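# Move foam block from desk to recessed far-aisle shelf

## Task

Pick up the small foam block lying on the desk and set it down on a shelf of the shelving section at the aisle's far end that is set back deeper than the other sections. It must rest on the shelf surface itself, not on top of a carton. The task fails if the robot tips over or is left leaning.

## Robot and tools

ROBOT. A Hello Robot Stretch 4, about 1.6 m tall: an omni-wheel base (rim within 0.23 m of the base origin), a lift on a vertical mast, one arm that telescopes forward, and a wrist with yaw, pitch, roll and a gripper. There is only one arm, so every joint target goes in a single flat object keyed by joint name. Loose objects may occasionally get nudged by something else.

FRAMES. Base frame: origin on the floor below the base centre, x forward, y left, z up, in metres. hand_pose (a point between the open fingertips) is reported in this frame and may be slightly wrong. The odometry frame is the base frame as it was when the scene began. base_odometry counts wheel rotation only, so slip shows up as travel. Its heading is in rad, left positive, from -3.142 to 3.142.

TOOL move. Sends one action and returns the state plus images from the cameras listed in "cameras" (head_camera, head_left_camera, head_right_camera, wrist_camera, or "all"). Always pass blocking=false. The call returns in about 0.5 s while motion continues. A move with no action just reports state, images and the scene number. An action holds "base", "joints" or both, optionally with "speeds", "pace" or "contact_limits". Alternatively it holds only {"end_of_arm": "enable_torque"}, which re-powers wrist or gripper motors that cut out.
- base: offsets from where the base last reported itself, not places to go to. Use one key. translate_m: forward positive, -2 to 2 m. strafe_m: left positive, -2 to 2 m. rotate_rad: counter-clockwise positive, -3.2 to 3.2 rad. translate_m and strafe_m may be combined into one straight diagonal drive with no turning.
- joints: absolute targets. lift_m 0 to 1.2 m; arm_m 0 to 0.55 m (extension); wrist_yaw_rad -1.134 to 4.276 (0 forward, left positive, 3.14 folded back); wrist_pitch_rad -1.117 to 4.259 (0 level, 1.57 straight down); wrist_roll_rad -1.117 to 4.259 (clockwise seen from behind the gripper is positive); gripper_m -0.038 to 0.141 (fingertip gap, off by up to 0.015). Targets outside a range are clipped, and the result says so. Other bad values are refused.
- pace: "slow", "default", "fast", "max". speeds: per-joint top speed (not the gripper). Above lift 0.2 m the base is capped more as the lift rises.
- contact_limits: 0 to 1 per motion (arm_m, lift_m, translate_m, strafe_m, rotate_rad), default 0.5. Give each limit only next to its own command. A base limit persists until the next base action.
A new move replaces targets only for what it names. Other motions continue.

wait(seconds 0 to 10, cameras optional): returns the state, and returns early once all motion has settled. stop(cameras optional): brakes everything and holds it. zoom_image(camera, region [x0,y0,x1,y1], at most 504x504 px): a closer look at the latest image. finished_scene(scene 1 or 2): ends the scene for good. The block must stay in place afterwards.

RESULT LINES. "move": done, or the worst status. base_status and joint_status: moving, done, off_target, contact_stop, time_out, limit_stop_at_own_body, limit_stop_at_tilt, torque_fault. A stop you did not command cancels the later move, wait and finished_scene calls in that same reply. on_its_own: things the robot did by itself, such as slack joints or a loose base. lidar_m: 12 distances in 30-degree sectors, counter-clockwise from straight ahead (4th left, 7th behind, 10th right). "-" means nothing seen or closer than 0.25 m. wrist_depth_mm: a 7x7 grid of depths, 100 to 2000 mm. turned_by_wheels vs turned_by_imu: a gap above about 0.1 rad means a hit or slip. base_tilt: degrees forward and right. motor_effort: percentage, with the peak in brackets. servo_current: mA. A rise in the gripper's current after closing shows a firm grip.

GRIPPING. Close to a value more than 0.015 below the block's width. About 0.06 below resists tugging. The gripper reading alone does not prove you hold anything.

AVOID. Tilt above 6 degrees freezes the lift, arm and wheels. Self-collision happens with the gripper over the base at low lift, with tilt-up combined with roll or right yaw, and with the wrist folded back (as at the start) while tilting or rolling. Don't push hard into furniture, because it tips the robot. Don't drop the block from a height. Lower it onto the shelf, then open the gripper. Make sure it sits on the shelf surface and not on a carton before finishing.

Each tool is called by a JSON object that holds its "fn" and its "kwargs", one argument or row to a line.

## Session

{"fn": "move", "kwargs": {
  "blocking": false
}}

Scene clock: 0.00 s.
base_odometry: x=+0.000 y=+0.000 heading=+0.000
turned_by_wheels: +0.000
turned_by_imu: +0.000
base_tilt: forward=+0.3 right=+1.3
lidar_m: 2.07 2.07 2.46 1.38 1.39 1.68 2.12 2.13 1.58 1.40 1.41 2.39
base_status: not commanded
joint_positions: lift_m=+0.246 arm_m=+0.002 wrist_yaw_rad=+3.068 wrist_pitch_rad=+0.002 wrist_roll_rad=+0.000 gripper_m=+0.056
joint_status: not commanded
measured_speeds: all 0
motor_effort: lift_m=+20 arm_m=-4 wheel_0=+0 wheel_1=-1 wheel_2=+0
servo_current: wrist_yaw_rad=39 wrist_pitch_rad=46 wrist_roll_rad=26 gripper_m=39
hand_pose: x=-0.1080 y=+0.1084 z=+0.4236 quat_wxyz=(+0.037, -0.001, +0.000, +0.999) (m; base frame)
wrist_depth_mm: 135 139 - - - - - / 114 139 - - - - - / 117 140 - - - - - / 136 178 - - - - - / 1983 - - - - - - / 1430 1464 197 1255 1397 1537 1397 / 1025 878 1078 152 1042 1025 1098
pictures: head_camera, head_left_camera, head_right_camera, wrist_camera
camera_calibration:
wrist_camera: T_world_to_cam=[[0.121229, 0.991669, 0.0435412, -0.135586], [0.027947, 0.0404375, -0.998791, 0.474708], [-0.992231, 0.122299, -0.022812, 0.118862], [0, 0, 0, 1]] pos_world=[0.121109, 0.100724, 0.482749]

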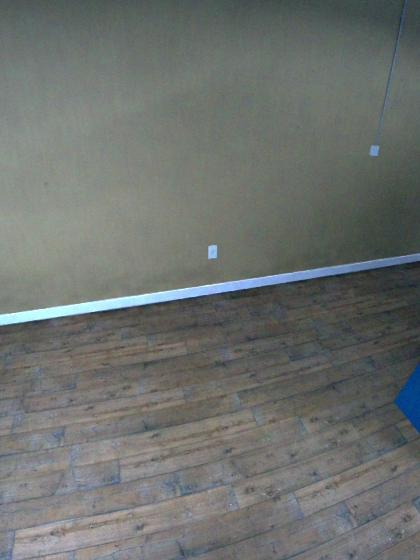

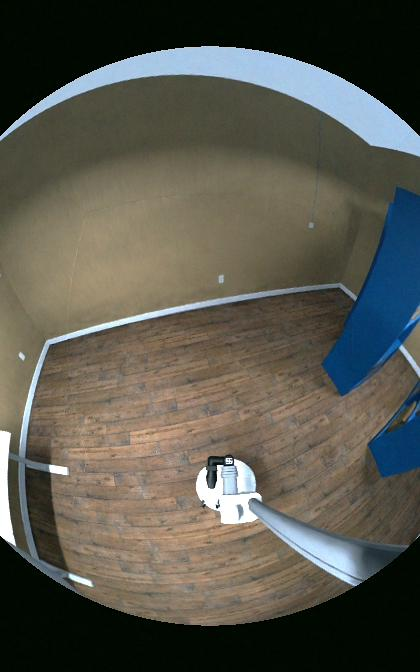

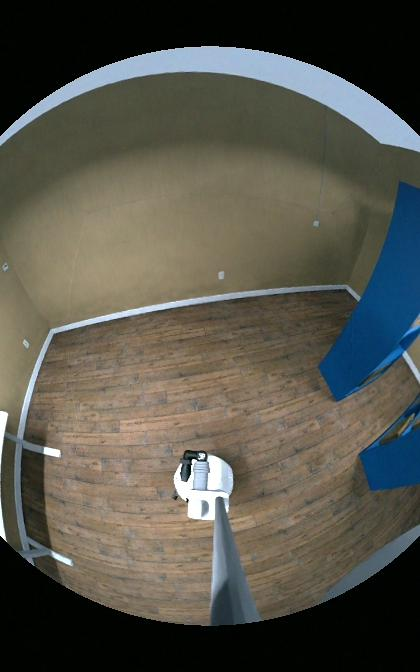

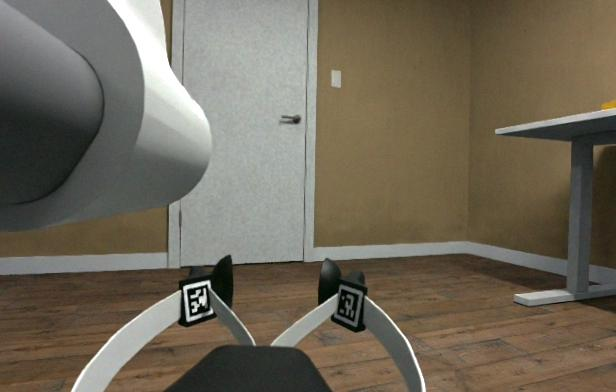

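{"fn": "move", "kwargs": {
  "base": {"rotate_rad": 1.7},
  "joints": {"lift_m": 1.0, "wrist_yaw_rad": 0, "wrist_pitch_rad": 0.7, "gripper_m": 0.13},
  "blocking": false
}}

{"fn": "wait", "kwargs": {
  "seconds": 5,
  "cameras": ["head_camera","wrist_camera"]
}}

Scene clock: 5.87 s.
move: moving
base_odometry: x=+0.000 y=+0.000 heading=+0.261
turned_by_wheels: +0.261
turned_by_imu: +0.256
base_tilt: forward=+0.4 right=+1.5
lidar_m: 2.07 2.15 1.51 1.37 1.48 2.23 2.12 2.25 1.43 1.40 1.43 2.16
base_status: rotate_rad moving
joint_positions: lift_m=+0.285 arm_m=+0.002 wrist_yaw_rad=+2.465 wrist_pitch_rad=+0.588 wrist_roll_rad=+0.000 gripper_m=+0.076
joint_status: lift_m moving; wrist_yaw_rad moving; wrist_pitch_rad moving; gripper_m moving
measured_speeds: translate_m=+0.000 strafe_m=+0.000 rotate_rad=+0.990 lift_m=+0.148 arm_m=+0.000 wrist_yaw_rad=-1.811 wrist_pitch_rad=+1.339 wrist_roll_rad=+0.000
motor_effort: lift_m=+27(27) arm_m=-4(4) wheel_0=-7(8) wheel_1=-5(7) wheel_2=-8(8)
servo_current: wrist_yaw_rad=65(130) wrist_pitch_rad=46(85) wrist_roll_rad=26(33) gripper_m=72(91)
hand_pose: x=+0.0409 y=+0.2184 z=+0.3030 quat_wxyz=(+0.318, -0.273, +0.096, +0.903) (m; base frame)
wrist_depth_mm: - - - - - - - / 1661 1661 1708 1756 1808 1863 1708 / 1138 1160 1182 1182 1205 1229 1281 / 866 878 891 904 917 931 931 / 699 699 715 723 723 732 741 / 322 325 200 603 199 615 615 / 281 264 287 - 504 525 539
pictures: none

Scene clock: 9.17 s.
earlier move: done
base_odometry: x=+0.000 y=+0.000 heading=+1.700
turned_by_wheels: +1.439
turned_by_imu: +1.420
base_tilt: forward=+0.3 right=+1.4
lidar_m: 1.37 1.40 1.88 2.11 2.18 1.50 1.44 1.41 2.28 2.05 2.10 2.38
base_status: done
joint_positions: lift_m=+1.000 arm_m=+0.002 wrist_yaw_rad=+0.004 wrist_pitch_rad=+0.700 wrist_roll_rad=+0.000 gripper_m=+0.130
joint_status: all done
measured_speeds: all 0
motor_effort: lift_m=+24(28) arm_m=-4(4) wheel_0=-4(9) wheel_1=+0(8) wheel_2=-1(9)
servo_current: wrist_yaw_rad=46(130) wrist_pitch_rad=33(85) wrist_roll_rad=26(33) gripper_m=46(111)
hand_pose: x=+0.3941 y=-0.0866 z=+0.9921 quat_wxyz=(+0.939, -0.001, +0.343, +0.002) (m; base frame)
wrist_depth_mm: - - - - - - - / - - - - - - - / - - - - - - - / 1756 1808 1808 1808 1808 1921 1863 / 1499 1537 1537 1537 1576 1618 1618 / 1308 205 1281 1397 202 1397 1366 / 1160 1160 1205 - 1229 1205 1229
wait: 3.30 of 5 s (the move ended)
pictures: head_camera, wrist_camera
camera_calibration:
wrist_camera: T_world_to_cam=[[-0.00524229, -0.997925, 0.0641784, -0.170819], [-0.660555, -0.0447281, -0.749444, 1.05301], [0.750759, -0.0463222, -0.65895, 0.583505], [0, 0, 0, 1]] pos_world=[0.256602, -0.0963363, 1.18463]

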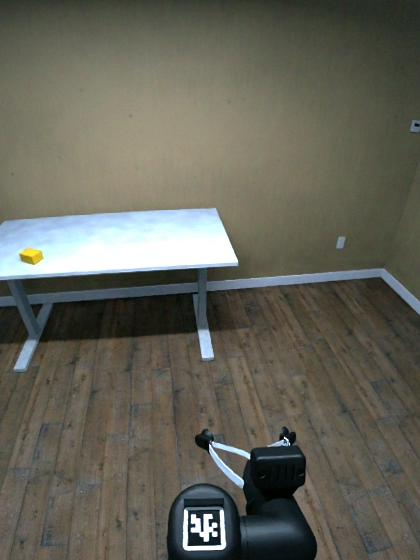

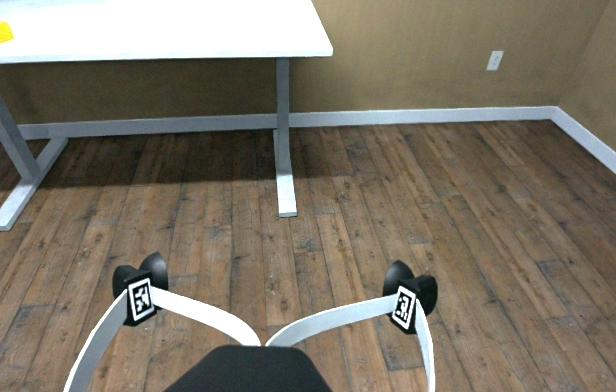

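{"fn": "move", "kwargs": {
  "base": {"rotate_rad": 0.117},
  "joints": {"lift_m": 1.1, "wrist_pitch_rad": 1.57},
  "blocking": false
}}

{"fn": "wait", "kwargs": {
  "seconds": 2
}}

{"fn": "move", "kwargs": {
  "base": {"translate_m": 0.9, "strafe_m": 0.8},
  "joints": {"arm_m": 0.35},
  "blocking": false
}}

{"fn": "wait", "kwargs": {
  "seconds": 8,
  "cameras": ["head_camera","wrist_camera"]
}}

Scene clock: 22.27 s.
move: moving
base_odometry: x=+0.000 y=+0.000 heading=+1.816
turned_by_wheels: +0.116
turned_by_imu: +0.114
base_tilt: forward=+0.6 right=+1.5
lidar_m: 1.37 1.45 2.17 2.10 2.24 1.48 1.40 1.43 2.14 2.07 2.16 2.28
base_status: rotate_rad moving
joint_positions: lift_m=+1.039 arm_m=+0.002 wrist_yaw_rad=+0.003 wrist_pitch_rad=+1.315 wrist_roll_rad=+0.000 gripper_m=+0.130
joint_status: lift_m moving; wrist_pitch_rad moving
measured_speeds: translate_m=+0.000 strafe_m=+0.000 rotate_rad=+0.072 lift_m=+0.149 arm_m=+0.000 wrist_yaw_rad=+0.000 wrist_pitch_rad=+1.798 wrist_roll_rad=+0.000
motor_effort: lift_m=+25(27) arm_m=-4(4) wheel_0=-3(6) wheel_1=-3(7) wheel_2=-1(8)
servo_current: wrist_yaw_rad=39(46) wrist_pitch_rad=52(91) wrist_roll_rad=33(39) gripper_m=46(52)
hand_pose: x=+0.2465 y=-0.0872 z=+0.9380 quat_wxyz=(+0.792, -0.001, +0.611, +0.001) (m; base frame)
wrist_depth_mm: 1430 1430 1464 1464 1499 1464 1464 / 1336 1336 1336 1397 1397 1397 1430 / 1281 1281 1281 1308 1336 1308 1336 / 1205 1229 1255 1255 1255 1255 1281 / 1160 1205 1182 1182 1205 1229 1205 / 1098 205 1118 1138 203 1160 1160 / 1078 1078 904 - 1118 1098 1118
pictures: none

Scene clock: 23.20 s.
earlier move: done
base_odometry: x=+0.000 y=+0.000 heading=+1.816
turned_by_wheels: +0.001
turned_by_imu: +0.000
base_tilt: forward=+0.2 right=+1.5
lidar_m: 1.34 1.43 2.19 2.10 2.23 1.46 1.41 1.42 2.15 2.07 2.15 2.28
base_status: done
joint_positions: lift_m=+1.100 arm_m=+0.002 wrist_yaw_rad=+0.003 wrist_pitch_rad=+1.568 wrist_roll_rad=+0.000 gripper_m=+0.130
joint_status: all done
measured_speeds: all 0
motor_effort: lift_m=+24(27) arm_m=-4(4) wheel_0=-3(6) wheel_1=-2(7) wheel_2=-1(8)
servo_current: wrist_yaw_rad=33(46) wrist_pitch_rad=52(91) wrist_roll_rad=33(39) gripper_m=46(52)
hand_pose: x=+0.1743 y=-0.0874 z=+0.9894 quat_wxyz=(+0.708, -0.001, +0.706, +0.001) (m; base frame)
wrist_depth_mm: 1205 1205 1229 1229 1229 1255 1229 / 1205 1205 1205 1229 1255 1255 1255 / 1205 1205 1255 1229 1255 1255 1255 / 1205 1229 1229 1229 1255 1229 1281 / 1229 1229 1008 1008 1229 1229 1255 / 1205 195 1025 1008 203 1255 1255 / 1205 1229 1255 - 1255 1255 1281
wait: 0.93 of 2 s (the move ended)
pictures: none

Scene clock: 23.70 s.
move: moving
base_odometry: x=-0.028 y=+0.019 heading=+1.816
turned_by_wheels: +0.000
turned_by_imu: -0.001
base_tilt: forward=+0.4 right=+1.4
lidar_m: 1.35 1.43 2.17 2.09 2.19 1.48 1.44 1.44 2.21 2.10 2.17 2.26
base_status: translate_m moving; strafe_m moving
joint_positions: lift_m=+1.100 arm_m=+0.054 wrist_yaw_rad=+0.003 wrist_pitch_rad=+1.568 wrist_roll_rad=+0.000 gripper_m=+0.130
joint_status: arm_m moving
measured_speeds: translate_m=+0.096 strafe_m=+0.088 rotate_rad=-0.003 lift_m=+0.000 arm_m=+0.198 wrist_yaw_rad=+0.000 wrist_pitch_rad=+0.000 wrist_roll_rad=+0.000
motor_effort: lift_m=+24(24) arm_m=+8(9) wheel_0=-6(6) wheel_1=+8(10) wheel_2=-8(8)
servo_current: wrist_yaw_rad=39(39) wrist_pitch_rad=33(52) wrist_roll_rad=26(39) gripper_m=46(52)
hand_pose: x=+0.2264 y=-0.0874 z=+0.9894 quat_wxyz=(+0.708, -0.001, +0.706, +0.001) (m; base frame)
wrist_depth_mm: 1205 1229 1205 1229 1255 1255 1281 / 1205 1205 1229 1229 1229 1255 1281 / 1205 1229 1205 1205 1229 1281 1255 / 1205 1205 1205 1229 1255 1255 1281 / 1229 1205 1008 1008 1255 1255 1281 / 1229 206 1008 1008 202 1281 1281 / 1205 1229 1229 - 1255 1255 1281
pictures: none

Scene clock: 28.63 s.
earlier move: done
base_odometry: x=-0.994 y=+0.679 heading=+1.816
turned_by_wheels: +0.000
turned_by_imu: +0.002
base_tilt: forward=+0.6 right=+1.3
lidar_m: 0.49 0.51 1.40 1.30 1.38 1.92 2.26 2.51 2.98 2.85 0.69 0.52
base_status: done
joint_positions: lift_m=+1.100 arm_m=+0.350 wrist_yaw_rad=+0.003 wrist_pitch_rad=+1.568 wrist_roll_rad=+0.000 gripper_m=+0.130
joint_status: all done
measured_speeds: all 0
motor_effort: lift_m=+23(24) arm_m=+6(10) wheel_0=-4(6) wheel_1=+0(10) wheel_2=-1(9)
servo_current: wrist_yaw_rad=39(46) wrist_pitch_rad=52(52) wrist_roll_rad=26(39) gripper_m=46(59)
hand_pose: x=+0.5217 y=-0.0874 z=+0.9895 quat_wxyz=(+0.708, -0.001, +0.706, +0.001) (m; base frame)
wrist_depth_mm: - - - - - - - / - - - 397 - - - / - - - 397 - - - / - - - - - - - / 1205 1229 1229 1229 1281 1255 1255 / 1205 206 1255 1229 203 1255 1281 / 1205 1229 1008 - 1255 1255 1255
wait: 4.93 of 8 s (the move ended)
pictures: head_camera, wrist_camera
camera_calibration:
wrist_camera: T_world_to_cam=[[0.0466481, -0.997751, 0.0481384, -0.181939], [-0.998748, -0.0457152, 0.0203029, 0.54996], [-0.0180566, -0.0490253, -0.998634, 1.22294], [0, 0, 0, 1]] pos_world=[0.579841, -0.0964334, 1.21886]

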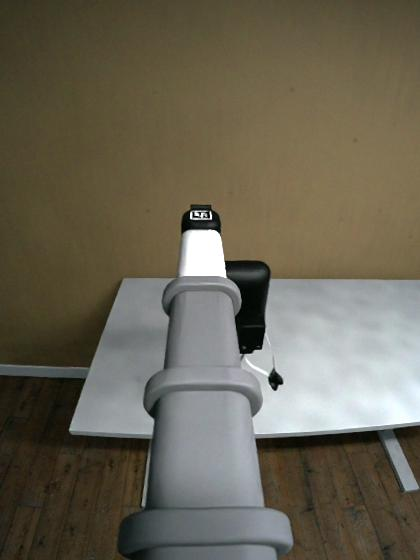

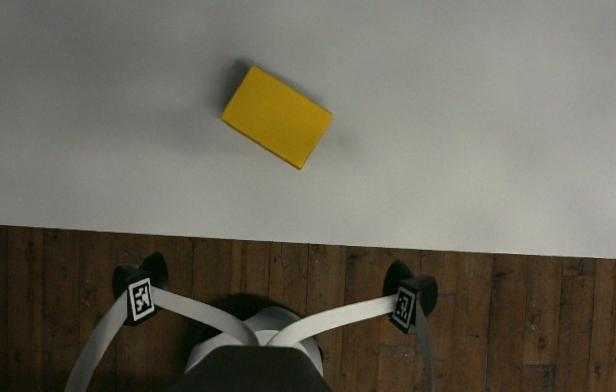

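{"fn": "move", "kwargs": {
  "base": {"strafe_m": 0.012},
  "joints": {"lift_m": 1.0, "arm_m": 0.484, "wrist_roll_rad": -1.05},
  "blocking": false
}}

{"fn": "wait", "kwargs": {
  "seconds": 4,
  "cameras": ["wrist_camera"]
}}

Scene clock: 52.20 s.
move: moving
base_odometry: x=-1.006 y=+0.676 heading=+1.816
turned_by_wheels: +0.000
turned_by_imu: -0.001
base_tilt: forward=+0.3 right=+1.4
lidar_m: 0.49 0.52 1.38 1.29 1.38 1.91 2.27 2.52 2.99 2.87 0.74 0.52
base_status: strafe_m moving
joint_positions: lift_m=+1.061 arm_m=+0.402 wrist_yaw_rad=+0.003 wrist_pitch_rad=+1.568 wrist_roll_rad=-0.595 gripper_m=+0.130
joint_status: lift_m moving; arm_m moving; wrist_roll_rad moving
measured_speeds: translate_m=+0.000 strafe_m=+0.000 rotate_rad=+0.000 lift_m=-0.149 arm_m=+0.198 wrist_yaw_rad=+0.000 wrist_pitch_rad=+0.000 wrist_roll_rad=-1.761
motor_effort: lift_m=+10(22) arm_m=+5(8) wheel_0=-2(9) wheel_1=+1(8) wheel_2=+1(2)
servo_current: wrist_yaw_rad=33(39) wrist_pitch_rad=52(52) wrist_roll_rad=59(85) gripper_m=39(46)
hand_pose: x=+0.5741 y=-0.0874 z=+0.9510 quat_wxyz=(+0.677, -0.209, +0.675, +0.208) (m; base frame)
wrist_depth_mm: - - - - - - - / - - - - - - - / 1182 - - 362 - - - / 1160 1182 - 362 - - - / 1160 1182 1205 - - - - / 1182 960 960 1182 195 - - / 1182 976 976 - - - -
pictures: none

Scene clock: 53.13 s.
earlier move: done
base_odometry: x=-1.006 y=+0.676 heading=+1.816
turned_by_wheels: +0.000
turned_by_imu: +0.000
base_tilt: forward=+0.3 right=+1.4
lidar_m: 0.48 0.53 1.40 1.29 1.36 1.91 2.27 2.51 3.00 2.87 0.72 0.53
base_status: done
joint_positions: lift_m=+1.000 arm_m=+0.484 wrist_yaw_rad=+0.003 wrist_pitch_rad=+1.568 wrist_roll_rad=-1.048 gripper_m=+0.130
joint_status: all done
measured_speeds: all 0
motor_effort: lift_m=+14(22) arm_m=+7(8) wheel_0=-4(9) wheel_1=+1(8) wheel_2=+0(2)
servo_current: wrist_yaw_rad=39(39) wrist_pitch_rad=46(52) wrist_roll_rad=33(85) gripper_m=46(52)
hand_pose: x=+0.6557 y=-0.0874 z=+0.8902 quat_wxyz=(+0.612, -0.355, +0.611, +0.354) (m; base frame)
wrist_depth_mm: - - - - - - - / - - - - - - - / 1098 - - - - - - / 1118 - - 298 - - - / 891 917 297 298 - - - / 904 195 182 298 196 - - / 904 1118 - - - - -
wait: 0.93 of 4 s (the move ended)
pictures: wrist_camera
camera_calibration:
wrist_camera: T_world_to_cam=[[0.887586, -0.457883, 0.0503367, -0.689499], [-0.45933, -0.887999, 0.0217546, 0.257197], [0.0347379, -0.0424302, -0.998495, 1.09209], [0, 0, 0, 1]] pos_world=[0.692191, -0.0409815, 1.11956]

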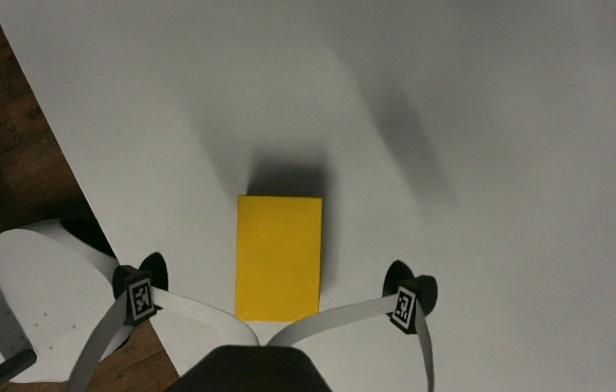

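{"fn": "move", "kwargs": {
  "joints": {"lift_m": 0.905},
  "contact_limits": {"lift_m": 0.2},
  "blocking": false
}}

{"fn": "wait", "kwargs": {
  "seconds": 4
}}

{"fn": "move", "kwargs": {
  "joints": {"gripper_m": 0.035},
  "blocking": false
}}

{"fn": "wait", "kwargs": {
  "seconds": 3
}}

{"fn": "move", "kwargs": {
  "joints": {"lift_m": 1.1},
  "blocking": false
}}

{"fn": "wait", "kwargs": {
  "seconds": 3,
  "cameras": ["wrist_camera"]
}}

{"fn": "move", "kwargs": {
  "base": {"translate_m": -0.6},
  "blocking": false
}}

{"fn": "wait", "kwargs": {
  "seconds": 5
}}

Scene clock: 66.90 s.
move: moving
base_odometry: x=-1.006 y=+0.676 heading=+1.816
turned_by_wheels: +0.000
turned_by_imu: -0.001
base_tilt: forward=+0.5 right=+1.3
lidar_m: 0.48 0.53 1.40 1.26 1.36 1.89 2.27 2.50 3.02 2.88 0.70 0.53
base_status: not commanded
joint_positions: lift_m=+0.961 arm_m=+0.484 wrist_yaw_rad=+0.003 wrist_pitch_rad=+1.568 wrist_roll_rad=-1.048 gripper_m=+0.130
joint_status: lift_m moving
measured_speeds: translate_m=+0.000 strafe_m=+0.000 rotate_rad=+0.000 lift_m=-0.149 arm_m=+0.000 wrist_yaw_rad=+0.000 wrist_pitch_rad=+0.000 wrist_roll_rad=+0.000
motor_effort: lift_m=+13(15) arm_m=+7(7) wheel_0=-4(4) wheel_1=+0(1) wheel_2=+0(0)
servo_current: wrist_yaw_rad=39(46) wrist_pitch_rad=46(52) wrist_roll_rad=33(39) gripper_m=46(46)
contact_limits: lift_m 0.2
hand_pose: x=+0.6557 y=-0.0874 z=+0.8510 quat_wxyz=(+0.612, -0.355, +0.611, +0.354) (m; base frame)
wrist_depth_mm: - - - - - - - / - - - - - - - / 1060 - - - - - - / 1078 - - 264 - - - / 854 - 263 263 - - - / 866 194 182 263 195 - - / 866 1098 - - - - -
pictures: none

Scene clock: 67.80 s.
earlier move: done
base_odometry: x=-1.006 y=+0.676 heading=+1.816
turned_by_wheels: +0.000
turned_by_imu: +0.000
base_tilt: forward=+0.4 right=+1.3
lidar_m: 0.48 0.52 1.37 1.29 1.38 1.89 2.29 2.51 2.98 2.87 0.70 0.52
base_status: not commanded
joint_positions: lift_m=+0.905 arm_m=+0.484 wrist_yaw_rad=+0.003 wrist_pitch_rad=+1.568 wrist_roll_rad=-1.048 gripper_m=+0.130
joint_status: all done
measured_speeds: all 0
motor_effort: lift_m=+14(15) arm_m=+7(7) wheel_0=-4(4) wheel_1=+0(1) wheel_2=+0(0)
servo_current: wrist_yaw_rad=46(46) wrist_pitch_rad=46(59) wrist_roll_rad=26(39) gripper_m=46(52)
contact_limits: lift_m 0.2
hand_pose: x=+0.6557 y=-0.0874 z=+0.7952 quat_wxyz=(+0.612, -0.355, +0.611, +0.354) (m; base frame)
wrist_depth_mm: - - - - - - - / - - - - - - - / - - - - - - - / - - 201 203 - - - / 788 - 202 203 - - - / 788 188 202 204 196 - - / 798 - - - - - -
wait: 0.90 of 4 s (the move ended)
pictures: none

Scene clock: 68.30 s.
move: moving
base_odometry: x=-1.006 y=+0.676 heading=+1.816
turned_by_wheels: +0.000
turned_by_imu: +0.000
base_tilt: forward=+0.2 right=+1.3
lidar_m: 0.50 0.53 1.39 1.30 1.37 1.91 2.27 2.53 3.00 2.87 0.73 0.52
base_status: not commanded
joint_positions: lift_m=+0.905 arm_m=+0.484 wrist_yaw_rad=+0.003 wrist_pitch_rad=+1.568 wrist_roll_rad=-1.048 gripper_m=+0.116
joint_status: gripper_m moving
measured_speeds: all 0
motor_effort: lift_m=+14(14) arm_m=+7(7) wheel_0=-4(4) wheel_1=+0(1) wheel_2=+0(0)
servo_current: wrist_yaw_rad=33(46) wrist_pitch_rad=52(52) wrist_roll_rad=33(39) gripper_m=111(111)
contact_limits: lift_m 0.2
hand_pose: x=+0.6557 y=-0.0874 z=+0.7952 quat_wxyz=(+0.612, -0.355, +0.611, +0.354) (m; base frame)
wrist_depth_mm: - - - - - - - / - - - - - - - / - - - - - - - / - - 202 203 - - - / 798 - 202 203 - - - / 798 183 201 203 193 - - / 798 - - - - - -
pictures: none

Scene clock: 69.63 s.
earlier move: done
base_odometry: x=-1.006 y=+0.676 heading=+1.816
turned_by_wheels: +0.000
turned_by_imu: +0.000
base_tilt: forward=+0.4 right=+1.4
lidar_m: 0.49 0.54 1.38 1.31 1.37 1.92 2.28 2.56 3.00 2.86 0.70 0.51
base_status: not commanded
joint_positions: lift_m=+0.905 arm_m=+0.484 wrist_yaw_rad=+0.003 wrist_pitch_rad=+1.568 wrist_roll_rad=-1.048 gripper_m=+0.036
joint_status: all done
measured_speeds: all 0
motor_effort: lift_m=+14(14) arm_m=+7(7) wheel_0=-4(4) wheel_1=+1(1) wheel_2=+0(0)
servo_current: wrist_yaw_rad=39(52) wrist_pitch_rad=33(52) wrist_roll_rad=26(39) gripper_m=91(182)
contact_limits: lift_m 0.2
hand_pose: x=+0.6557 y=-0.0874 z=+0.7952 quat_wxyz=(+0.612, -0.355, +0.611, +0.354) (m; base frame)
wrist_depth_mm: - - - - - - - / - - - - - - - / - - - - - - - / - - 190 190 - - - / 798 - 190 191 - - - / 798 171 190 191 185 - - / 798 - - 146 - - -
wait: 1.33 of 3 s (the move ended)
pictures: none

Scene clock: 70.13 s.
move: moving
base_odometry: x=-1.006 y=+0.676 heading=+1.816
turned_by_wheels: +0.000
turned_by_imu: +0.000
base_tilt: forward=+0.3 right=+1.4
lidar_m: 0.48 0.52 1.38 1.29 1.38 1.91 2.28 2.52 3.00 2.88 0.71 0.53
base_status: not commanded
joint_positions: lift_m=+0.944 arm_m=+0.484 wrist_yaw_rad=+0.003 wrist_pitch_rad=+1.568 wrist_roll_rad=-1.048 gripper_m=+0.036
joint_status: lift_m moving
measured_speeds: translate_m=+0.000 strafe_m=+0.000 rotate_rad=+0.000 lift_m=+0.149 arm_m=+0.000 wrist_yaw_rad=+0.000 wrist_pitch_rad=+0.000 wrist_roll_rad=+0.000
motor_effort: lift_m=+25(28) arm_m=+7(7) wheel_0=-4(4) wheel_1=+0(1) wheel_2=+0(0)
servo_current: wrist_yaw_rad=33(46) wrist_pitch_rad=33(46) wrist_roll_rad=33(33) gripper_m=78(98)
hand_pose: x=+0.6557 y=-0.0874 z=+0.8337 quat_wxyz=(+0.612, -0.355, +0.611, +0.354) (m; base frame)
wrist_depth_mm: - - - - - - - / - - - - - - - / - - - - - - - / 1042 - 190 190 - - - / 831 - 190 191 - - - / 831 172 190 191 185 - - / 831 1042 - 146 - - -
pictures: none

Scene clock: 71.53 s.
earlier move: done
base_odometry: x=-1.006 y=+0.676 heading=+1.816
turned_by_wheels: +0.000
turned_by_imu: +0.000
base_tilt: forward=+0.4 right=+1.3
lidar_m: 0.49 0.51 1.37 1.28 1.36 1.92 2.28 2.52 2.99 2.85 0.72 0.52
base_status: not commanded
joint_positions: lift_m=+1.100 arm_m=+0.484 wrist_yaw_rad=+0.003 wrist_pitch_rad=+1.568 wrist_roll_rad=-1.048 gripper_m=+0.036
joint_status: all done
measured_speeds: all 0
motor_effort: lift_m=+24(28) arm_m=+6(7) wheel_0=-4(4) wheel_1=+1(1) wheel_2=+0(0)
servo_current: wrist_yaw_rad=33(46) wrist_pitch_rad=39(59) wrist_roll_rad=33(33) gripper_m=85(98)
hand_pose: x=+0.6557 y=-0.0874 z=+0.9894 quat_wxyz=(+0.612, -0.355, +0.611, +0.354) (m; base frame)
wrist_depth_mm: 1205 - - - - - - / 1205 - - - - - - / 1229 - - - - - - / 1205 1205 191 191 - - - / 1008 1042 190 191 - - - / 991 185 190 191 185 - - / 991 1229 1229 146 - - -
wait: 1.40 of 3 s (the move ended)
pictures: wrist_camera
camera_calibration:
wrist_camera: T_world_to_cam=[[0.887586, -0.457883, 0.0503367, -0.694493], [-0.45933, -0.887999, 0.0217546, 0.255039], [0.0347379, -0.0424302, -0.998495, 1.19114], [0, 0, 0, 1]] pos_world=[0.692191, -0.0409815, 1.21876]

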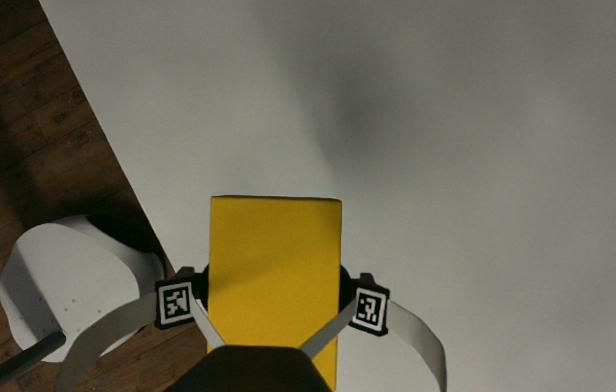

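Scene clock: 72.03 s.
move: moving
base_odometry: x=-0.998 y=+0.645 heading=+1.815
turned_by_wheels: +0.000
turned_by_imu: +0.000
base_tilt: forward=+0.5 right=+1.3
lidar_m: 0.51 0.55 1.40 1.30 1.38 1.92 2.27 2.48 2.98 2.87 0.78 0.57
base_status: translate_m moving
joint_positions: lift_m=+1.100 arm_m=+0.484 wrist_yaw_rad=+0.003 wrist_pitch_rad=+1.568 wrist_roll_rad=-1.048 gripper_m=+0.036
joint_status: not commanded
measured_speeds: translate_m=-0.124 strafe_m=+0.000 rotate_rad=+0.000 lift_m=+0.000 arm_m=+0.000 wrist_yaw_rad=+0.000 wrist_pitch_rad=+0.000 wrist_roll_rad=+0.000
motor_effort: lift_m=+24(24) arm_m=+6(7) wheel_0=-7(8) wheel_1=-5(6) wheel_2=+9(9)
servo_current: wrist_yaw_rad=46(46) wrist_pitch_rad=33(52) wrist_roll_rad=26(33) gripper_m=91(98)
hand_pose: x=+0.6557 y=-0.0874 z=+0.9894 quat_wxyz=(+0.612, -0.355, +0.611, +0.354) (m; base frame)
wrist_depth_mm: 1182 - - - - - - / 1205 - - - - - - / 1205 1205 - - - - - / 1205 1229 190 191 - - - / 991 1042 190 191 - - - / 1008 185 190 191 185 - - / 991 1205 1229 147 - - -
pictures: none

Scene clock: 75.00 s.
earlier move: done
base_odometry: x=-0.861 y=+0.094 heading=+1.815
turned_by_wheels: +0.000
turned_by_imu: +0.000
base_tilt: forward=+0.5 right=+1.3
lidar_m: 1.07 1.16 1.33 1.29 1.39 1.91 1.68 1.75 3.02 2.86 1.54 1.14
base_status: done
joint_positions: lift_m=+1.100 arm_m=+0.484 wrist_yaw_rad=+0.003 wrist_pitch_rad=+1.568 wrist_roll_rad=-1.048 gripper_m=+0.036
joint_status: not commanded
measured_speeds: all 0
motor_effort: lift_m=+23(24) arm_m=+6(7) wheel_0=-3(8) wheel_1=-2(7) wheel_2=-1(10)
servo_current: wrist_yaw_rad=33(46) wrist_pitch_rad=39(52) wrist_roll_rad=26(33) gripper_m=91(98)
hand_pose: x=+0.6557 y=-0.0874 z=+0.9895 quat_wxyz=(+0.612, -0.355, +0.611, +0.354) (m; base frame)
wrist_depth_mm: 1205 1205 1205 1229 1255 1255 1255 / 1205 1205 1205 1255 1255 1229 1255 / 1205 1205 1205 1229 1255 1255 1281 / 1205 1229 1205 1229 1255 1255 1229 / 1008 1060 191 191 1255 1255 1255 / 991 185 190 191 187 1255 1255 / 1008 1229 1229 146 1255 1255 1255
wait: 2.97 of 5 s (the move ended)
pictures: none

{"fn": "move", "kwargs": {
  "base": {"rotate_rad": -3.14},
  "joints": {"arm_m": 0.0, "lift_m": 0.9, "wrist_roll_rad": 0},
  "blocking": false
}}

{"fn": "wait", "kwargs": {
  "seconds": 7,
  "cameras": ["head_camera","head_left_camera","head_right_camera","wrist_camera"]
}}

Scene clock: 83.60 s.
move: moving
base_odometry: x=-0.861 y=+0.094 heading=+1.646
turned_by_wheels: -0.169
turned_by_imu: -0.168
base_tilt: forward=+0.4 right=+1.4
lidar_m: 1.08 1.11 1.47 1.29 1.32 1.65 1.68 1.69 2.05 2.87 2.90 1.22
base_status: rotate_rad moving
joint_positions: lift_m=+1.061 arm_m=+0.432 wrist_yaw_rad=+0.003 wrist_pitch_rad=+1.568 wrist_roll_rad=-0.455 gripper_m=+0.036
joint_status: lift_m moving; arm_m moving; wrist_roll_rad moving
joint sent to its limit — arm_m, lower limit.
measured_speeds: translate_m=+0.001 strafe_m=-0.001 rotate_rad=-0.652 lift_m=-0.149 arm_m=-0.198 wrist_yaw_rad=+0.000 wrist_pitch_rad=+0.000 wrist_roll_rad=+1.760
motor_effort: lift_m=+12(21) arm_m=-8(10) wheel_0=+6(8) wheel_1=+3(7) wheel_2=+7(7)
servo_current: wrist_yaw_rad=46(46) wrist_pitch_rad=52(59) wrist_roll_rad=65(91) gripper_m=91(98)
hand_pose: x=+0.6037 y=-0.0874 z=+0.9510 quat_wxyz=(+0.689, -0.161, +0.688, +0.161) (m; base frame)
wrist_depth_mm: 1160 1182 1205 1205 1205 1205 1229 / 1182 1182 1182 1182 1229 1229 1205 / 1160 1182 1182 1205 1205 1229 1229 / 1160 1182 1182 1205 1205 1182 1229 / 1182 1182 190 191 1229 1229 1229 / 1182 185 190 191 187 1229 1255 / 1182 976 976 146 1205 1229 1229
pictures: none

Scene clock: 86.80 s.
earlier move: done
base_odometry: x=-0.861 y=+0.094 heading=-1.324
turned_by_wheels: -2.970
turned_by_imu: -2.933
base_tilt: forward=+0.3 right=+1.3
lidar_m: 1.67 2.04 3.00 2.88 1.57 1.14 1.09 1.20 1.33 1.30 1.40 1.92
base_status: done
joint_positions: lift_m=+0.900 arm_m=+0.002 wrist_yaw_rad=+0.003 wrist_pitch_rad=+1.568 wrist_roll_rad=-0.002 gripper_m=+0.036
joint_status: all done
joint sent to its limit — arm_m, lower limit.
measured_speeds: all 0
motor_effort: lift_m=+17(21) arm_m=-6(10) wheel_0=+2(8) wheel_1=+2(8) wheel_2=+3(8)
servo_current: wrist_yaw_rad=33(46) wrist_pitch_rad=46(59) wrist_roll_rad=26(91) gripper_m=85(98)
hand_pose: x=+0.1744 y=-0.0874 z=+0.7900 quat_wxyz=(+0.708, -0.002, +0.706, +0.002) (m; base frame)
wrist_depth_mm: 1008 1008 1008 1042 1025 1025 1042 / 1008 1008 1008 1025 1025 1042 1042 / 1008 1008 1025 1025 1042 1042 1042 / 1025 1008 1008 1025 1025 1025 1042 / 1008 1008 190 191 1042 1042 1060 / 1008 185 191 192 187 1042 1060 / 1025 1008 820 146 1060 1060 1060
wait: 3.20 of 7 s (the move ended)
pictures: head_camera, head_left_camera, head_right_camera, wrist_camera
camera_calibration:
wrist_camera: T_world_to_cam=[[0.0480473, -0.997685, 0.0481167, -0.156333], [-0.998682, -0.0471141, 0.0203454, 0.206955], [-0.0180313, -0.0490308, -0.998634, 1.01744], [0, 0, 0, 1]] pos_world=[0.23254, -0.096335, 1.01936]

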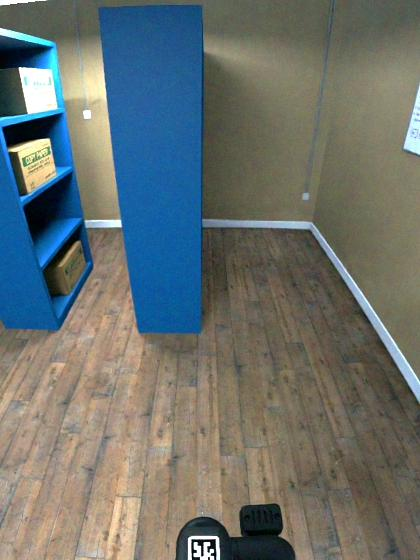

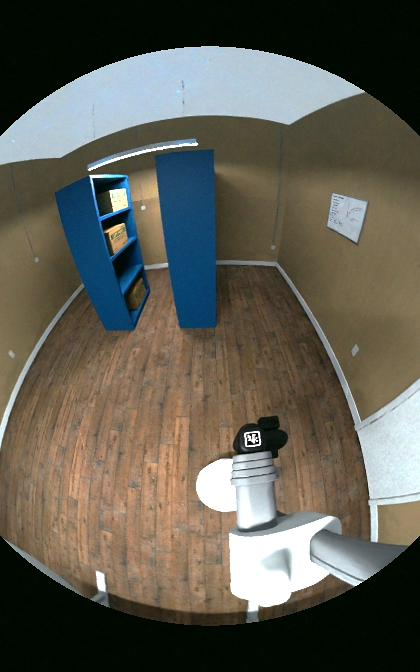

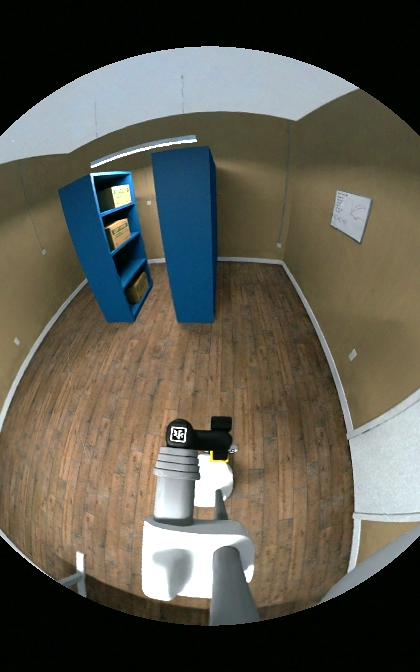

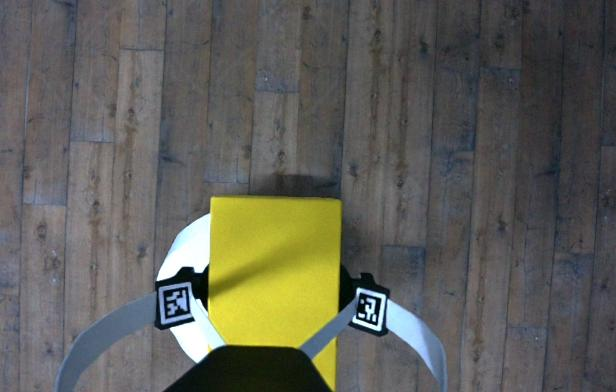

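{"fn": "move", "kwargs": {
  "base": {"translate_m": 0.7, "strafe_m": 0.76},
  "blocking": false
}}

{"fn": "wait", "kwargs": {
  "seconds": 7,
  "cameras": ["head_camera","head_left_camera"]
}}

Scene clock: 97.03 s.
move: moving
base_odometry: x=-0.832 y=+0.078 heading=-1.325
turned_by_wheels: +0.000
turned_by_imu: -0.001
base_tilt: forward=+0.2 right=+1.4
lidar_m: 1.66 1.97 2.99 2.88 1.58 1.16 1.11 1.17 1.38 1.31 1.42 1.99
base_status: translate_m moving; strafe_m moving
joint_positions: lift_m=+0.900 arm_m=+0.002 wrist_yaw_rad=+0.003 wrist_pitch_rad=+1.568 wrist_roll_rad=-0.002 gripper_m=+0.036
joint_status: not commanded
measured_speeds: translate_m=+0.085 strafe_m=+0.093 rotate_rad=-0.004 lift_m=+0.000 arm_m=+0.000 wrist_yaw_rad=+0.000 wrist_pitch_rad=+0.000 wrist_roll_rad=+0.000
motor_effort: lift_m=+17(17) arm_m=-6(7) wheel_0=-5(6) wheel_1=+8(10) wheel_2=-7(8)
servo_current: wrist_yaw_rad=39(46) wrist_pitch_rad=46(46) wrist_roll_rad=26(33) gripper_m=91(98)
hand_pose: x=+0.1744 y=-0.0874 z=+0.7900 quat_wxyz=(+0.708, -0.002, +0.706, +0.002) (m; base frame)
wrist_depth_mm: 1008 1008 1008 1025 1025 1042 1060 / 1008 1008 1025 1042 1025 1060 1060 / 1008 1008 1008 1042 1025 1060 1060 / 1008 1025 1008 1025 1042 1042 1060 / 1025 1025 190 191 1060 1042 1060 / 1025 186 191 191 187 1042 1060 / 1025 1025 809 146 1060 1060 1060
pictures: none

Scene clock: 101.43 s.
earlier move: done
base_odometry: x=+0.047 y=-0.400 heading=-1.325
turned_by_wheels: +0.000
turned_by_imu: +0.002
base_tilt: forward=+0.4 right=+1.4
lidar_m: 1.15 1.05 2.19 2.11 2.24 2.68 1.80 1.84 2.15 2.09 2.16 1.05
base_status: done
joint_positions: lift_m=+0.900 arm_m=+0.002 wrist_yaw_rad=+0.003 wrist_pitch_rad=+1.568 wrist_roll_rad=-0.002 gripper_m=+0.036
joint_status: not commanded
measured_speeds: all 0
motor_effort: lift_m=+17(17) arm_m=-6(7) wheel_0=-3(6) wheel_1=+0(11) wheel_2=-1(9)
servo_current: wrist_yaw_rad=39(52) wrist_pitch_rad=59(59) wrist_roll_rad=33(39) gripper_m=91(98)
hand_pose: x=+0.1744 y=-0.0874 z=+0.7900 quat_wxyz=(+0.708, -0.002, +0.706, +0.002) (m; base frame)
wrist_depth_mm: 1008 1008 1008 1008 1042 1025 1042 / 991 1008 1008 1025 1025 1042 1042 / 1008 1025 1025 1025 1042 1042 1060 / 1008 1025 1042 1042 1025 1042 1042 / 1025 1025 190 191 1042 1042 1060 / 1008 185 190 191 187 1042 1060 / 1025 1025 809 146 1042 1060 1078
wait: 4.40 of 7 s (the move ended)
pictures: head_camera, head_left_camera

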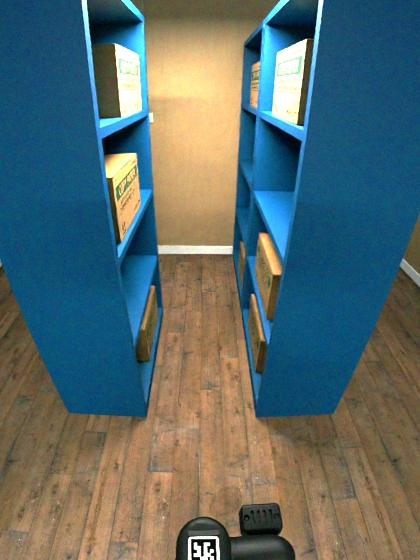

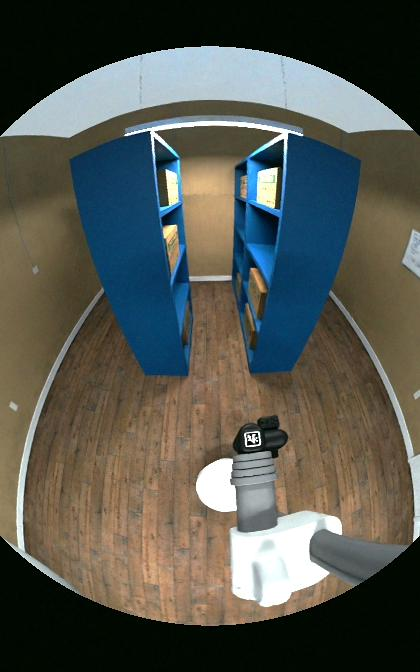

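{"fn": "move", "kwargs": {
  "base": {"translate_m": 1.0, "strafe_m": -0.01},
  "contact_limits": {"translate_m": 0.25},
  "blocking": false
}}

{"fn": "wait", "kwargs": {
  "seconds": 7,
  "cameras": ["head_camera"]
}}

Scene clock: 112.23 s.
move: moving
base_odometry: x=+0.055 y=-0.431 heading=-1.325
turned_by_wheels: +0.000
turned_by_imu: -0.001
base_tilt: forward=+0.3 right=+1.4
lidar_m: 1.15 1.01 2.21 2.11 2.23 2.74 1.85 1.89 2.15 2.07 2.18 1.00
base_status: translate_m moving; strafe_m moving
joint_positions: lift_m=+0.900 arm_m=+0.002 wrist_yaw_rad=+0.003 wrist_pitch_rad=+1.568 wrist_roll_rad=-0.002 gripper_m=+0.036
joint_status: not commanded
measured_speeds: translate_m=+0.124 strafe_m=+0.000 rotate_rad=-0.001 lift_m=+0.000 arm_m=+0.000 wrist_yaw_rad=+0.000 wrist_pitch_rad=+0.000 wrist_roll_rad=+0.000
motor_effort: lift_m=+17(17) arm_m=-6(6) wheel_0=+6(7) wheel_1=+4(6) wheel_2=-9(10)
servo_current: wrist_yaw_rad=33(46) wrist_pitch_rad=46(46) wrist_roll_rad=26(33) gripper_m=85(104)
contact_limits: translate_m 0.25
hand_pose: x=+0.1744 y=-0.0874 z=+0.7900 quat_wxyz=(+0.708, -0.002, +0.706, +0.002) (m; base frame)
wrist_depth_mm: 976 1008 1008 1008 1025 1042 1042 / 991 991 1008 1025 1042 1042 1060 / 991 1008 1008 1025 1042 1042 1042 / 1025 1008 1025 1042 1042 1042 1078 / 1008 1025 190 191 1042 1025 1060 / 1008 185 190 191 187 1042 1078 / 1008 1025 809 146 1042 1042 1042
pictures: none

Scene clock: 116.57 s.
earlier move: done
base_odometry: x=+0.281 y=-1.372 heading=-1.324
turned_by_wheels: +0.000
turned_by_imu: -0.002
base_tilt: forward=+0.4 right=+1.4
lidar_m: 1.24 0.42 0.30 0.28 2.21 3.10 3.66 2.91 2.16 0.26 0.26 0.41
base_status: done
joint_positions: lift_m=+0.900 arm_m=+0.002 wrist_yaw_rad=+0.003 wrist_pitch_rad=+1.568 wrist_roll_rad=-0.002 gripper_m=+0.036
joint_status: not commanded
measured_speeds: all 0
motor_effort: lift_m=+17(17) arm_m=-6(7) wheel_0=+1(7) wheel_1=+1(7) wheel_2=+2(11)
servo_current: wrist_yaw_rad=39(52) wrist_pitch_rad=39(52) wrist_roll_rad=26(33) gripper_m=85(104)
contact_limits: translate_m 0.25
hand_pose: x=+0.1744 y=-0.0874 z=+0.7900 quat_wxyz=(+0.708, -0.002, +0.706, +0.002) (m; base frame)
wrist_depth_mm: 654 891 1008 1025 917 433 334 / 661 917 1008 1025 891 455 332 / - 1008 1025 1025 866 424 330 / - 1025 1025 1042 - - 413 / - 1025 191 191 - - - / 1008 186 190 191 185 - - / 1025 1025 820 146 1042 370 -
wait: 4.33 of 7 s (the move ended)
pictures: head_camera

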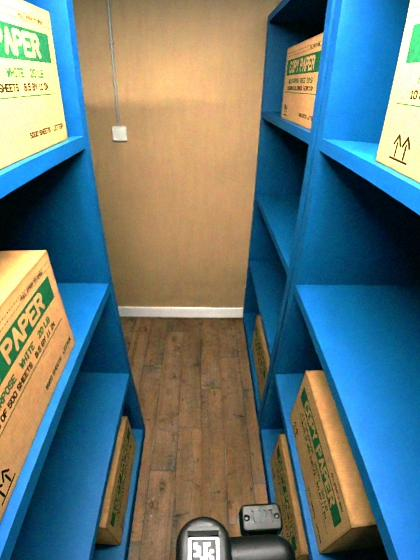

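{"fn": "move", "kwargs": {
  "base": {"translate_m": 1.38, "strafe_m": 0.01},
  "contact_limits": {"translate_m": 0.25},
  "blocking": false
}}

{"fn": "wait", "kwargs": {
  "seconds": 8,
  "cameras": ["head_camera","head_left_camera"]
}}

Scene clock: 122.50 s.
move: moving
base_odometry: x=+0.289 y=-1.403 heading=-1.324
turned_by_wheels: +0.000
turned_by_imu: -0.001
base_tilt: forward=+0.4 right=+1.3
lidar_m: 1.26 0.41 0.26 0.27 2.22 3.08 3.70 2.93 2.17 0.27 0.27 0.41
base_status: translate_m moving; strafe_m moving
joint_positions: lift_m=+0.900 arm_m=+0.002 wrist_yaw_rad=+0.003 wrist_pitch_rad=+1.568 wrist_roll_rad=-0.002 gripper_m=+0.036
joint_status: not commanded
measured_speeds: translate_m=+0.124 strafe_m=+0.000 rotate_rad=+0.005 lift_m=+0.000 arm_m=+0.000 wrist_yaw_rad=+0.000 wrist_pitch_rad=+0.000 wrist_roll_rad=+0.000
motor_effort: lift_m=+17(17) arm_m=-6(6) wheel_0=+5(7) wheel_1=+5(7) wheel_2=-9(9)
servo_current: wrist_yaw_rad=33(39) wrist_pitch_rad=46(46) wrist_roll_rad=33(33) gripper_m=91(98)
contact_limits: translate_m 0.25
hand_pose: x=+0.1744 y=-0.0874 z=+0.7900 quat_wxyz=(+0.708, -0.002, +0.706, +0.002) (m; base frame)
wrist_depth_mm: 654 917 1008 1025 891 424 332 / 661 917 1025 1025 878 449 330 / 809 1025 1008 1008 854 418 327 / - 1008 1008 1042 1025 442 310 / - 1008 190 191 - - - / 1025 184 190 191 185 - - / 1008 1025 809 146 1042 - -
pictures: none

Scene clock: 128.10 s.
earlier move: done
base_odometry: x=+0.628 y=-2.708 heading=-1.324
turned_by_wheels: +0.000
turned_by_imu: -0.002
base_tilt: forward=+0.4 right=+1.4
lidar_m: 0.48 0.50 0.73 0.69 0.55 0.49 1.24 0.44 0.31 0.29 0.31 0.46
base_status: done
joint_positions: lift_m=+0.900 arm_m=+0.002 wrist_yaw_rad=+0.003 wrist_pitch_rad=+1.568 wrist_roll_rad=-0.002 gripper_m=+0.036
joint_status: not commanded
measured_speeds: all 0
motor_effort: lift_m=+17(17) arm_m=-6(6) wheel_0=+1(7) wheel_1=+2(8) wheel_2=+0(10)
servo_current: wrist_yaw_rad=39(52) wrist_pitch_rad=33(59) wrist_roll_rad=33(33) gripper_m=91(104)
contact_limits: translate_m 0.25
hand_pose: x=+0.1744 y=-0.0874 z=+0.7900 quat_wxyz=(+0.708, -0.002, +0.706, +0.002) (m; base frame)
wrist_depth_mm: - - - - - 492 488 / 1008 1008 1008 1025 1042 488 496 / 1008 1008 1025 1025 1042 492 496 / 1008 1025 1025 1025 1025 488 496 / 1025 1025 190 191 820 496 496 / 1008 185 190 191 187 496 496 / 1008 1025 809 147 759 500 500
wait: 5.60 of 8 s (the move ended)
pictures: head_camera, head_left_camera

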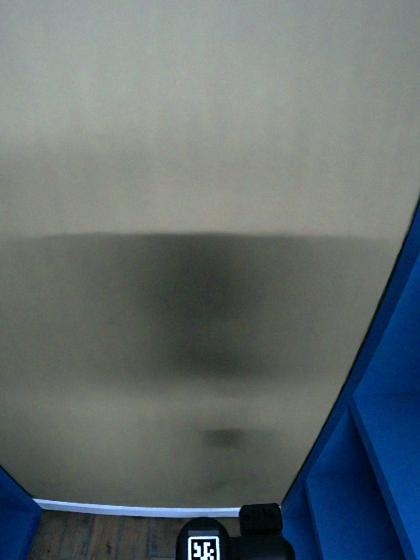

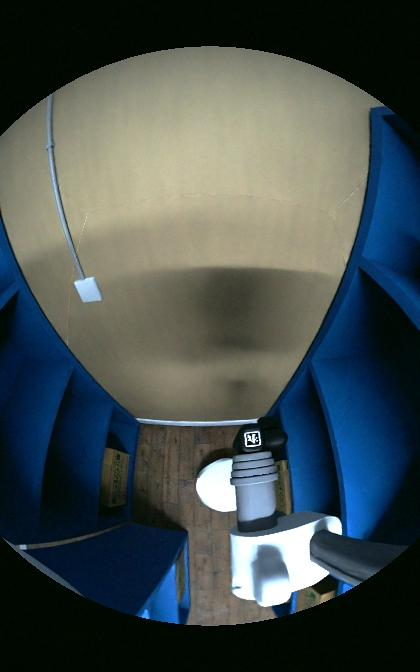

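Same layout; left is recessed (lidar 0.69).

{"fn": "move", "kwargs": {
  "base": {"rotate_rad": 1.56},
  "contact_limits": {"rotate_rad": 0.2},
  "pace": "slow",
  "blocking": false
}}

{"fn": "wait", "kwargs": {
  "seconds": 6
}}

{"fn": "move", "kwargs": {
  "joints": {"lift_m": 1.0, "wrist_pitch_rad": 0.0},
  "blocking": false
}}

{"fn": "wait", "kwargs": {
  "seconds": 4,
  "cameras": ["head_camera","wrist_camera"]
}}

Scene clock: 133.60 s.
move: moving
base_odometry: x=+0.628 y=-2.708 heading=-1.194
turned_by_wheels: +0.130
turned_by_imu: +0.127
base_tilt: forward=+0.3 right=+1.4
lidar_m: 0.48 0.53 0.72 0.72 0.53 0.48 0.87 0.39 0.29 0.29 0.32 0.49
base_status: rotate_rad moving
joint_positions: lift_m=+0.900 arm_m=+0.002 wrist_yaw_rad=+0.003 wrist_pitch_rad=+1.568 wrist_roll_rad=-0.002 gripper_m=+0.036
joint_status: not commanded
measured_speeds: translate_m=+0.000 strafe_m=+0.000 rotate_rad=+0.498 lift_m=+0.000 arm_m=+0.000 wrist_yaw_rad=+0.000 wrist_pitch_rad=+0.000 wrist_roll_rad=+0.000
motor_effort: lift_m=+17(17) arm_m=-6(6) wheel_0=-6(7) wheel_1=-3(5) wheel_2=-5(6)
servo_current: wrist_yaw_rad=33(39) wrist_pitch_rad=46(52) wrist_roll_rad=26(33) gripper_m=85(98)
contact_limits: rotate_rad 0.2
hand_pose: x=+0.1744 y=-0.0874 z=+0.7900 quat_wxyz=(+0.708, -0.002, +0.706, +0.002) (m; base frame)
wrist_depth_mm: - - - - - - 439 / 1008 1008 1008 1008 - 580 496 / 1008 1008 1025 1025 1025 488 496 / 1008 991 1025 1042 1025 496 496 / 1008 1025 190 191 960 496 500 / 1008 185 190 191 187 496 496 / 1008 1025 809 146 750 496 504
pictures: none

Scene clock: 135.93 s.
earlier move: done
base_odometry: x=+0.628 y=-2.708 heading=+0.235
turned_by_wheels: +1.430
turned_by_imu: +1.411
base_tilt: forward=+0.4 right=+1.3
lidar_m: 0.70 0.59 0.49 1.10 0.47 0.34 0.32 0.33 0.43 0.47 0.51 0.72
base_status: done
joint_positions: lift_m=+0.900 arm_m=+0.002 wrist_yaw_rad=+0.003 wrist_pitch_rad=+1.568 wrist_roll_rad=-0.002 gripper_m=+0.036
joint_status: not commanded
measured_speeds: all 0
motor_effort: lift_m=+17(17) arm_m=-6(6) wheel_0=-2(7) wheel_1=-3(6) wheel_2=-1(7)
servo_current: wrist_yaw_rad=26(46) wrist_pitch_rad=46(52) wrist_roll_rad=33(33) gripper_m=91(98)
contact_limits: rotate_rad 0.2
hand_pose: x=+0.1744 y=-0.0874 z=+0.7900 quat_wxyz=(+0.708, -0.002, +0.706, +0.002) (m; base frame)
wrist_depth_mm: - 1008 1008 1008 1025 991 - / - 1025 1025 1025 1025 1025 - / - 1008 991 1042 1025 1042 - / 1008 1025 1025 1025 1042 - - / 1008 1025 190 191 1042 - - / 1008 186 191 191 187 - - / 1025 1025 809 146 1042 - -
wait: 2.33 of 6 s (the move ended)
pictures: none

Scene clock: 136.43 s.
move: moving
base_odometry: x=+0.628 y=-2.708 heading=+0.235
turned_by_wheels: +0.000
turned_by_imu: +0.000
base_tilt: forward=+0.4 right=+1.4
lidar_m: 0.70 0.60 0.50 1.06 0.45 0.35 0.32 0.35 0.45 0.48 0.50 0.72
base_status: not commanded
joint_positions: lift_m=+0.939 arm_m=+0.002 wrist_yaw_rad=+0.003 wrist_pitch_rad=+0.958 wrist_roll_rad=-0.002 gripper_m=+0.036
joint_status: lift_m moving; wrist_pitch_rad moving
measured_speeds: translate_m=+0.000 strafe_m=+0.000 rotate_rad=+0.000 lift_m=+0.149 arm_m=+0.000 wrist_yaw_rad=+0.000 wrist_pitch_rad=-1.812 wrist_roll_rad=+0.000
motor_effort: lift_m=+26(26) arm_m=-6(6) wheel_0=-2(2) wheel_1=-3(3) wheel_2=-1(1)
servo_current: wrist_yaw_rad=46(46) wrist_pitch_rad=91(104) wrist_roll_rad=33(33) gripper_m=91(98)
contact_limits: rotate_rad 0.2
hand_pose: x=+0.3396 y=-0.0869 z=+0.8812 quat_wxyz=(+0.888, -0.001, +0.461, +0.002) (m; base frame)
wrist_depth_mm: - - - - - - - / - 768 768 768 778 788 - / - 741 904 917 741 759 - / - - 931 931 - - - / - 1160 191 191 1160 - - / - 181 190 191 187 - - / - 976 991 147 1008 - -
pictures: none

Scene clock: 137.43 s.
earlier move: done
base_odometry: x=+0.628 y=-2.708 heading=+0.235
turned_by_wheels: +0.000
turned_by_imu: +0.000
base_tilt: forward=+0.3 right=+1.4
lidar_m: 0.69 0.57 0.48 1.08 0.46 0.32 0.30 0.33 0.42 0.49 0.51 0.72
base_status: not commanded
joint_positions: lift_m=+1.000 arm_m=+0.002 wrist_yaw_rad=+0.003 wrist_pitch_rad=+0.007 wrist_roll_rad=-0.002 gripper_m=+0.036
joint_status: all done
measured_speeds: all 0
motor_effort: lift_m=+24(28) arm_m=-6(6) wheel_0=-2(3) wheel_1=-3(3) wheel_2=-1(1)
servo_current: wrist_yaw_rad=39(46) wrist_pitch_rad=39(124) wrist_roll_rad=33(33) gripper_m=98(98)
contact_limits: rotate_rad 0.2
hand_pose: x=+0.4620 y=-0.0865 z=+1.1759 quat_wxyz=(+1.000, -0.001, +0.003, +0.002) (m; base frame)
wrist_depth_mm: - 521 517 521 - - - / - - - - - - 508 / - - - - - - 517 / - - 190 190 - - 517 / - - 190 191 - - - / - 171 190 191 185 707 - / - - - 147 - - 525
wait: 1.00 of 4 s (the move ended)
pictures: head_camera, wrist_camera
camera_calibration:
wrist_camera: T_world_to_cam=[[-0.0445492, -0.997983, 0.0452167, -0.141646], [-0.0295001, -0.0439277, -0.998599, 1.23707], [0.998572, -0.0458207, -0.0274836, -0.203338], [0, 0, 0, 1]] pos_world=[0.233231, -0.0963361, 1.23616]

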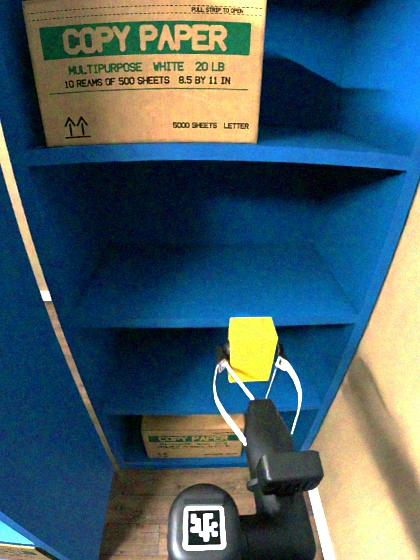

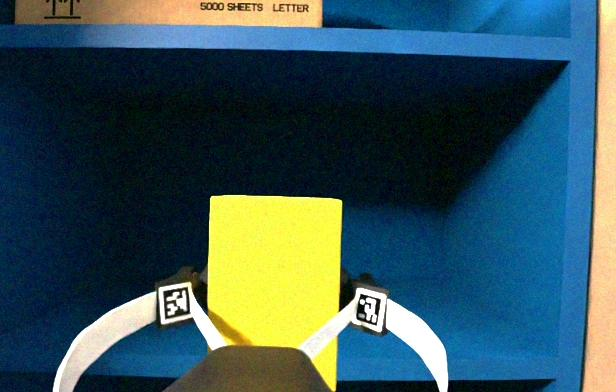

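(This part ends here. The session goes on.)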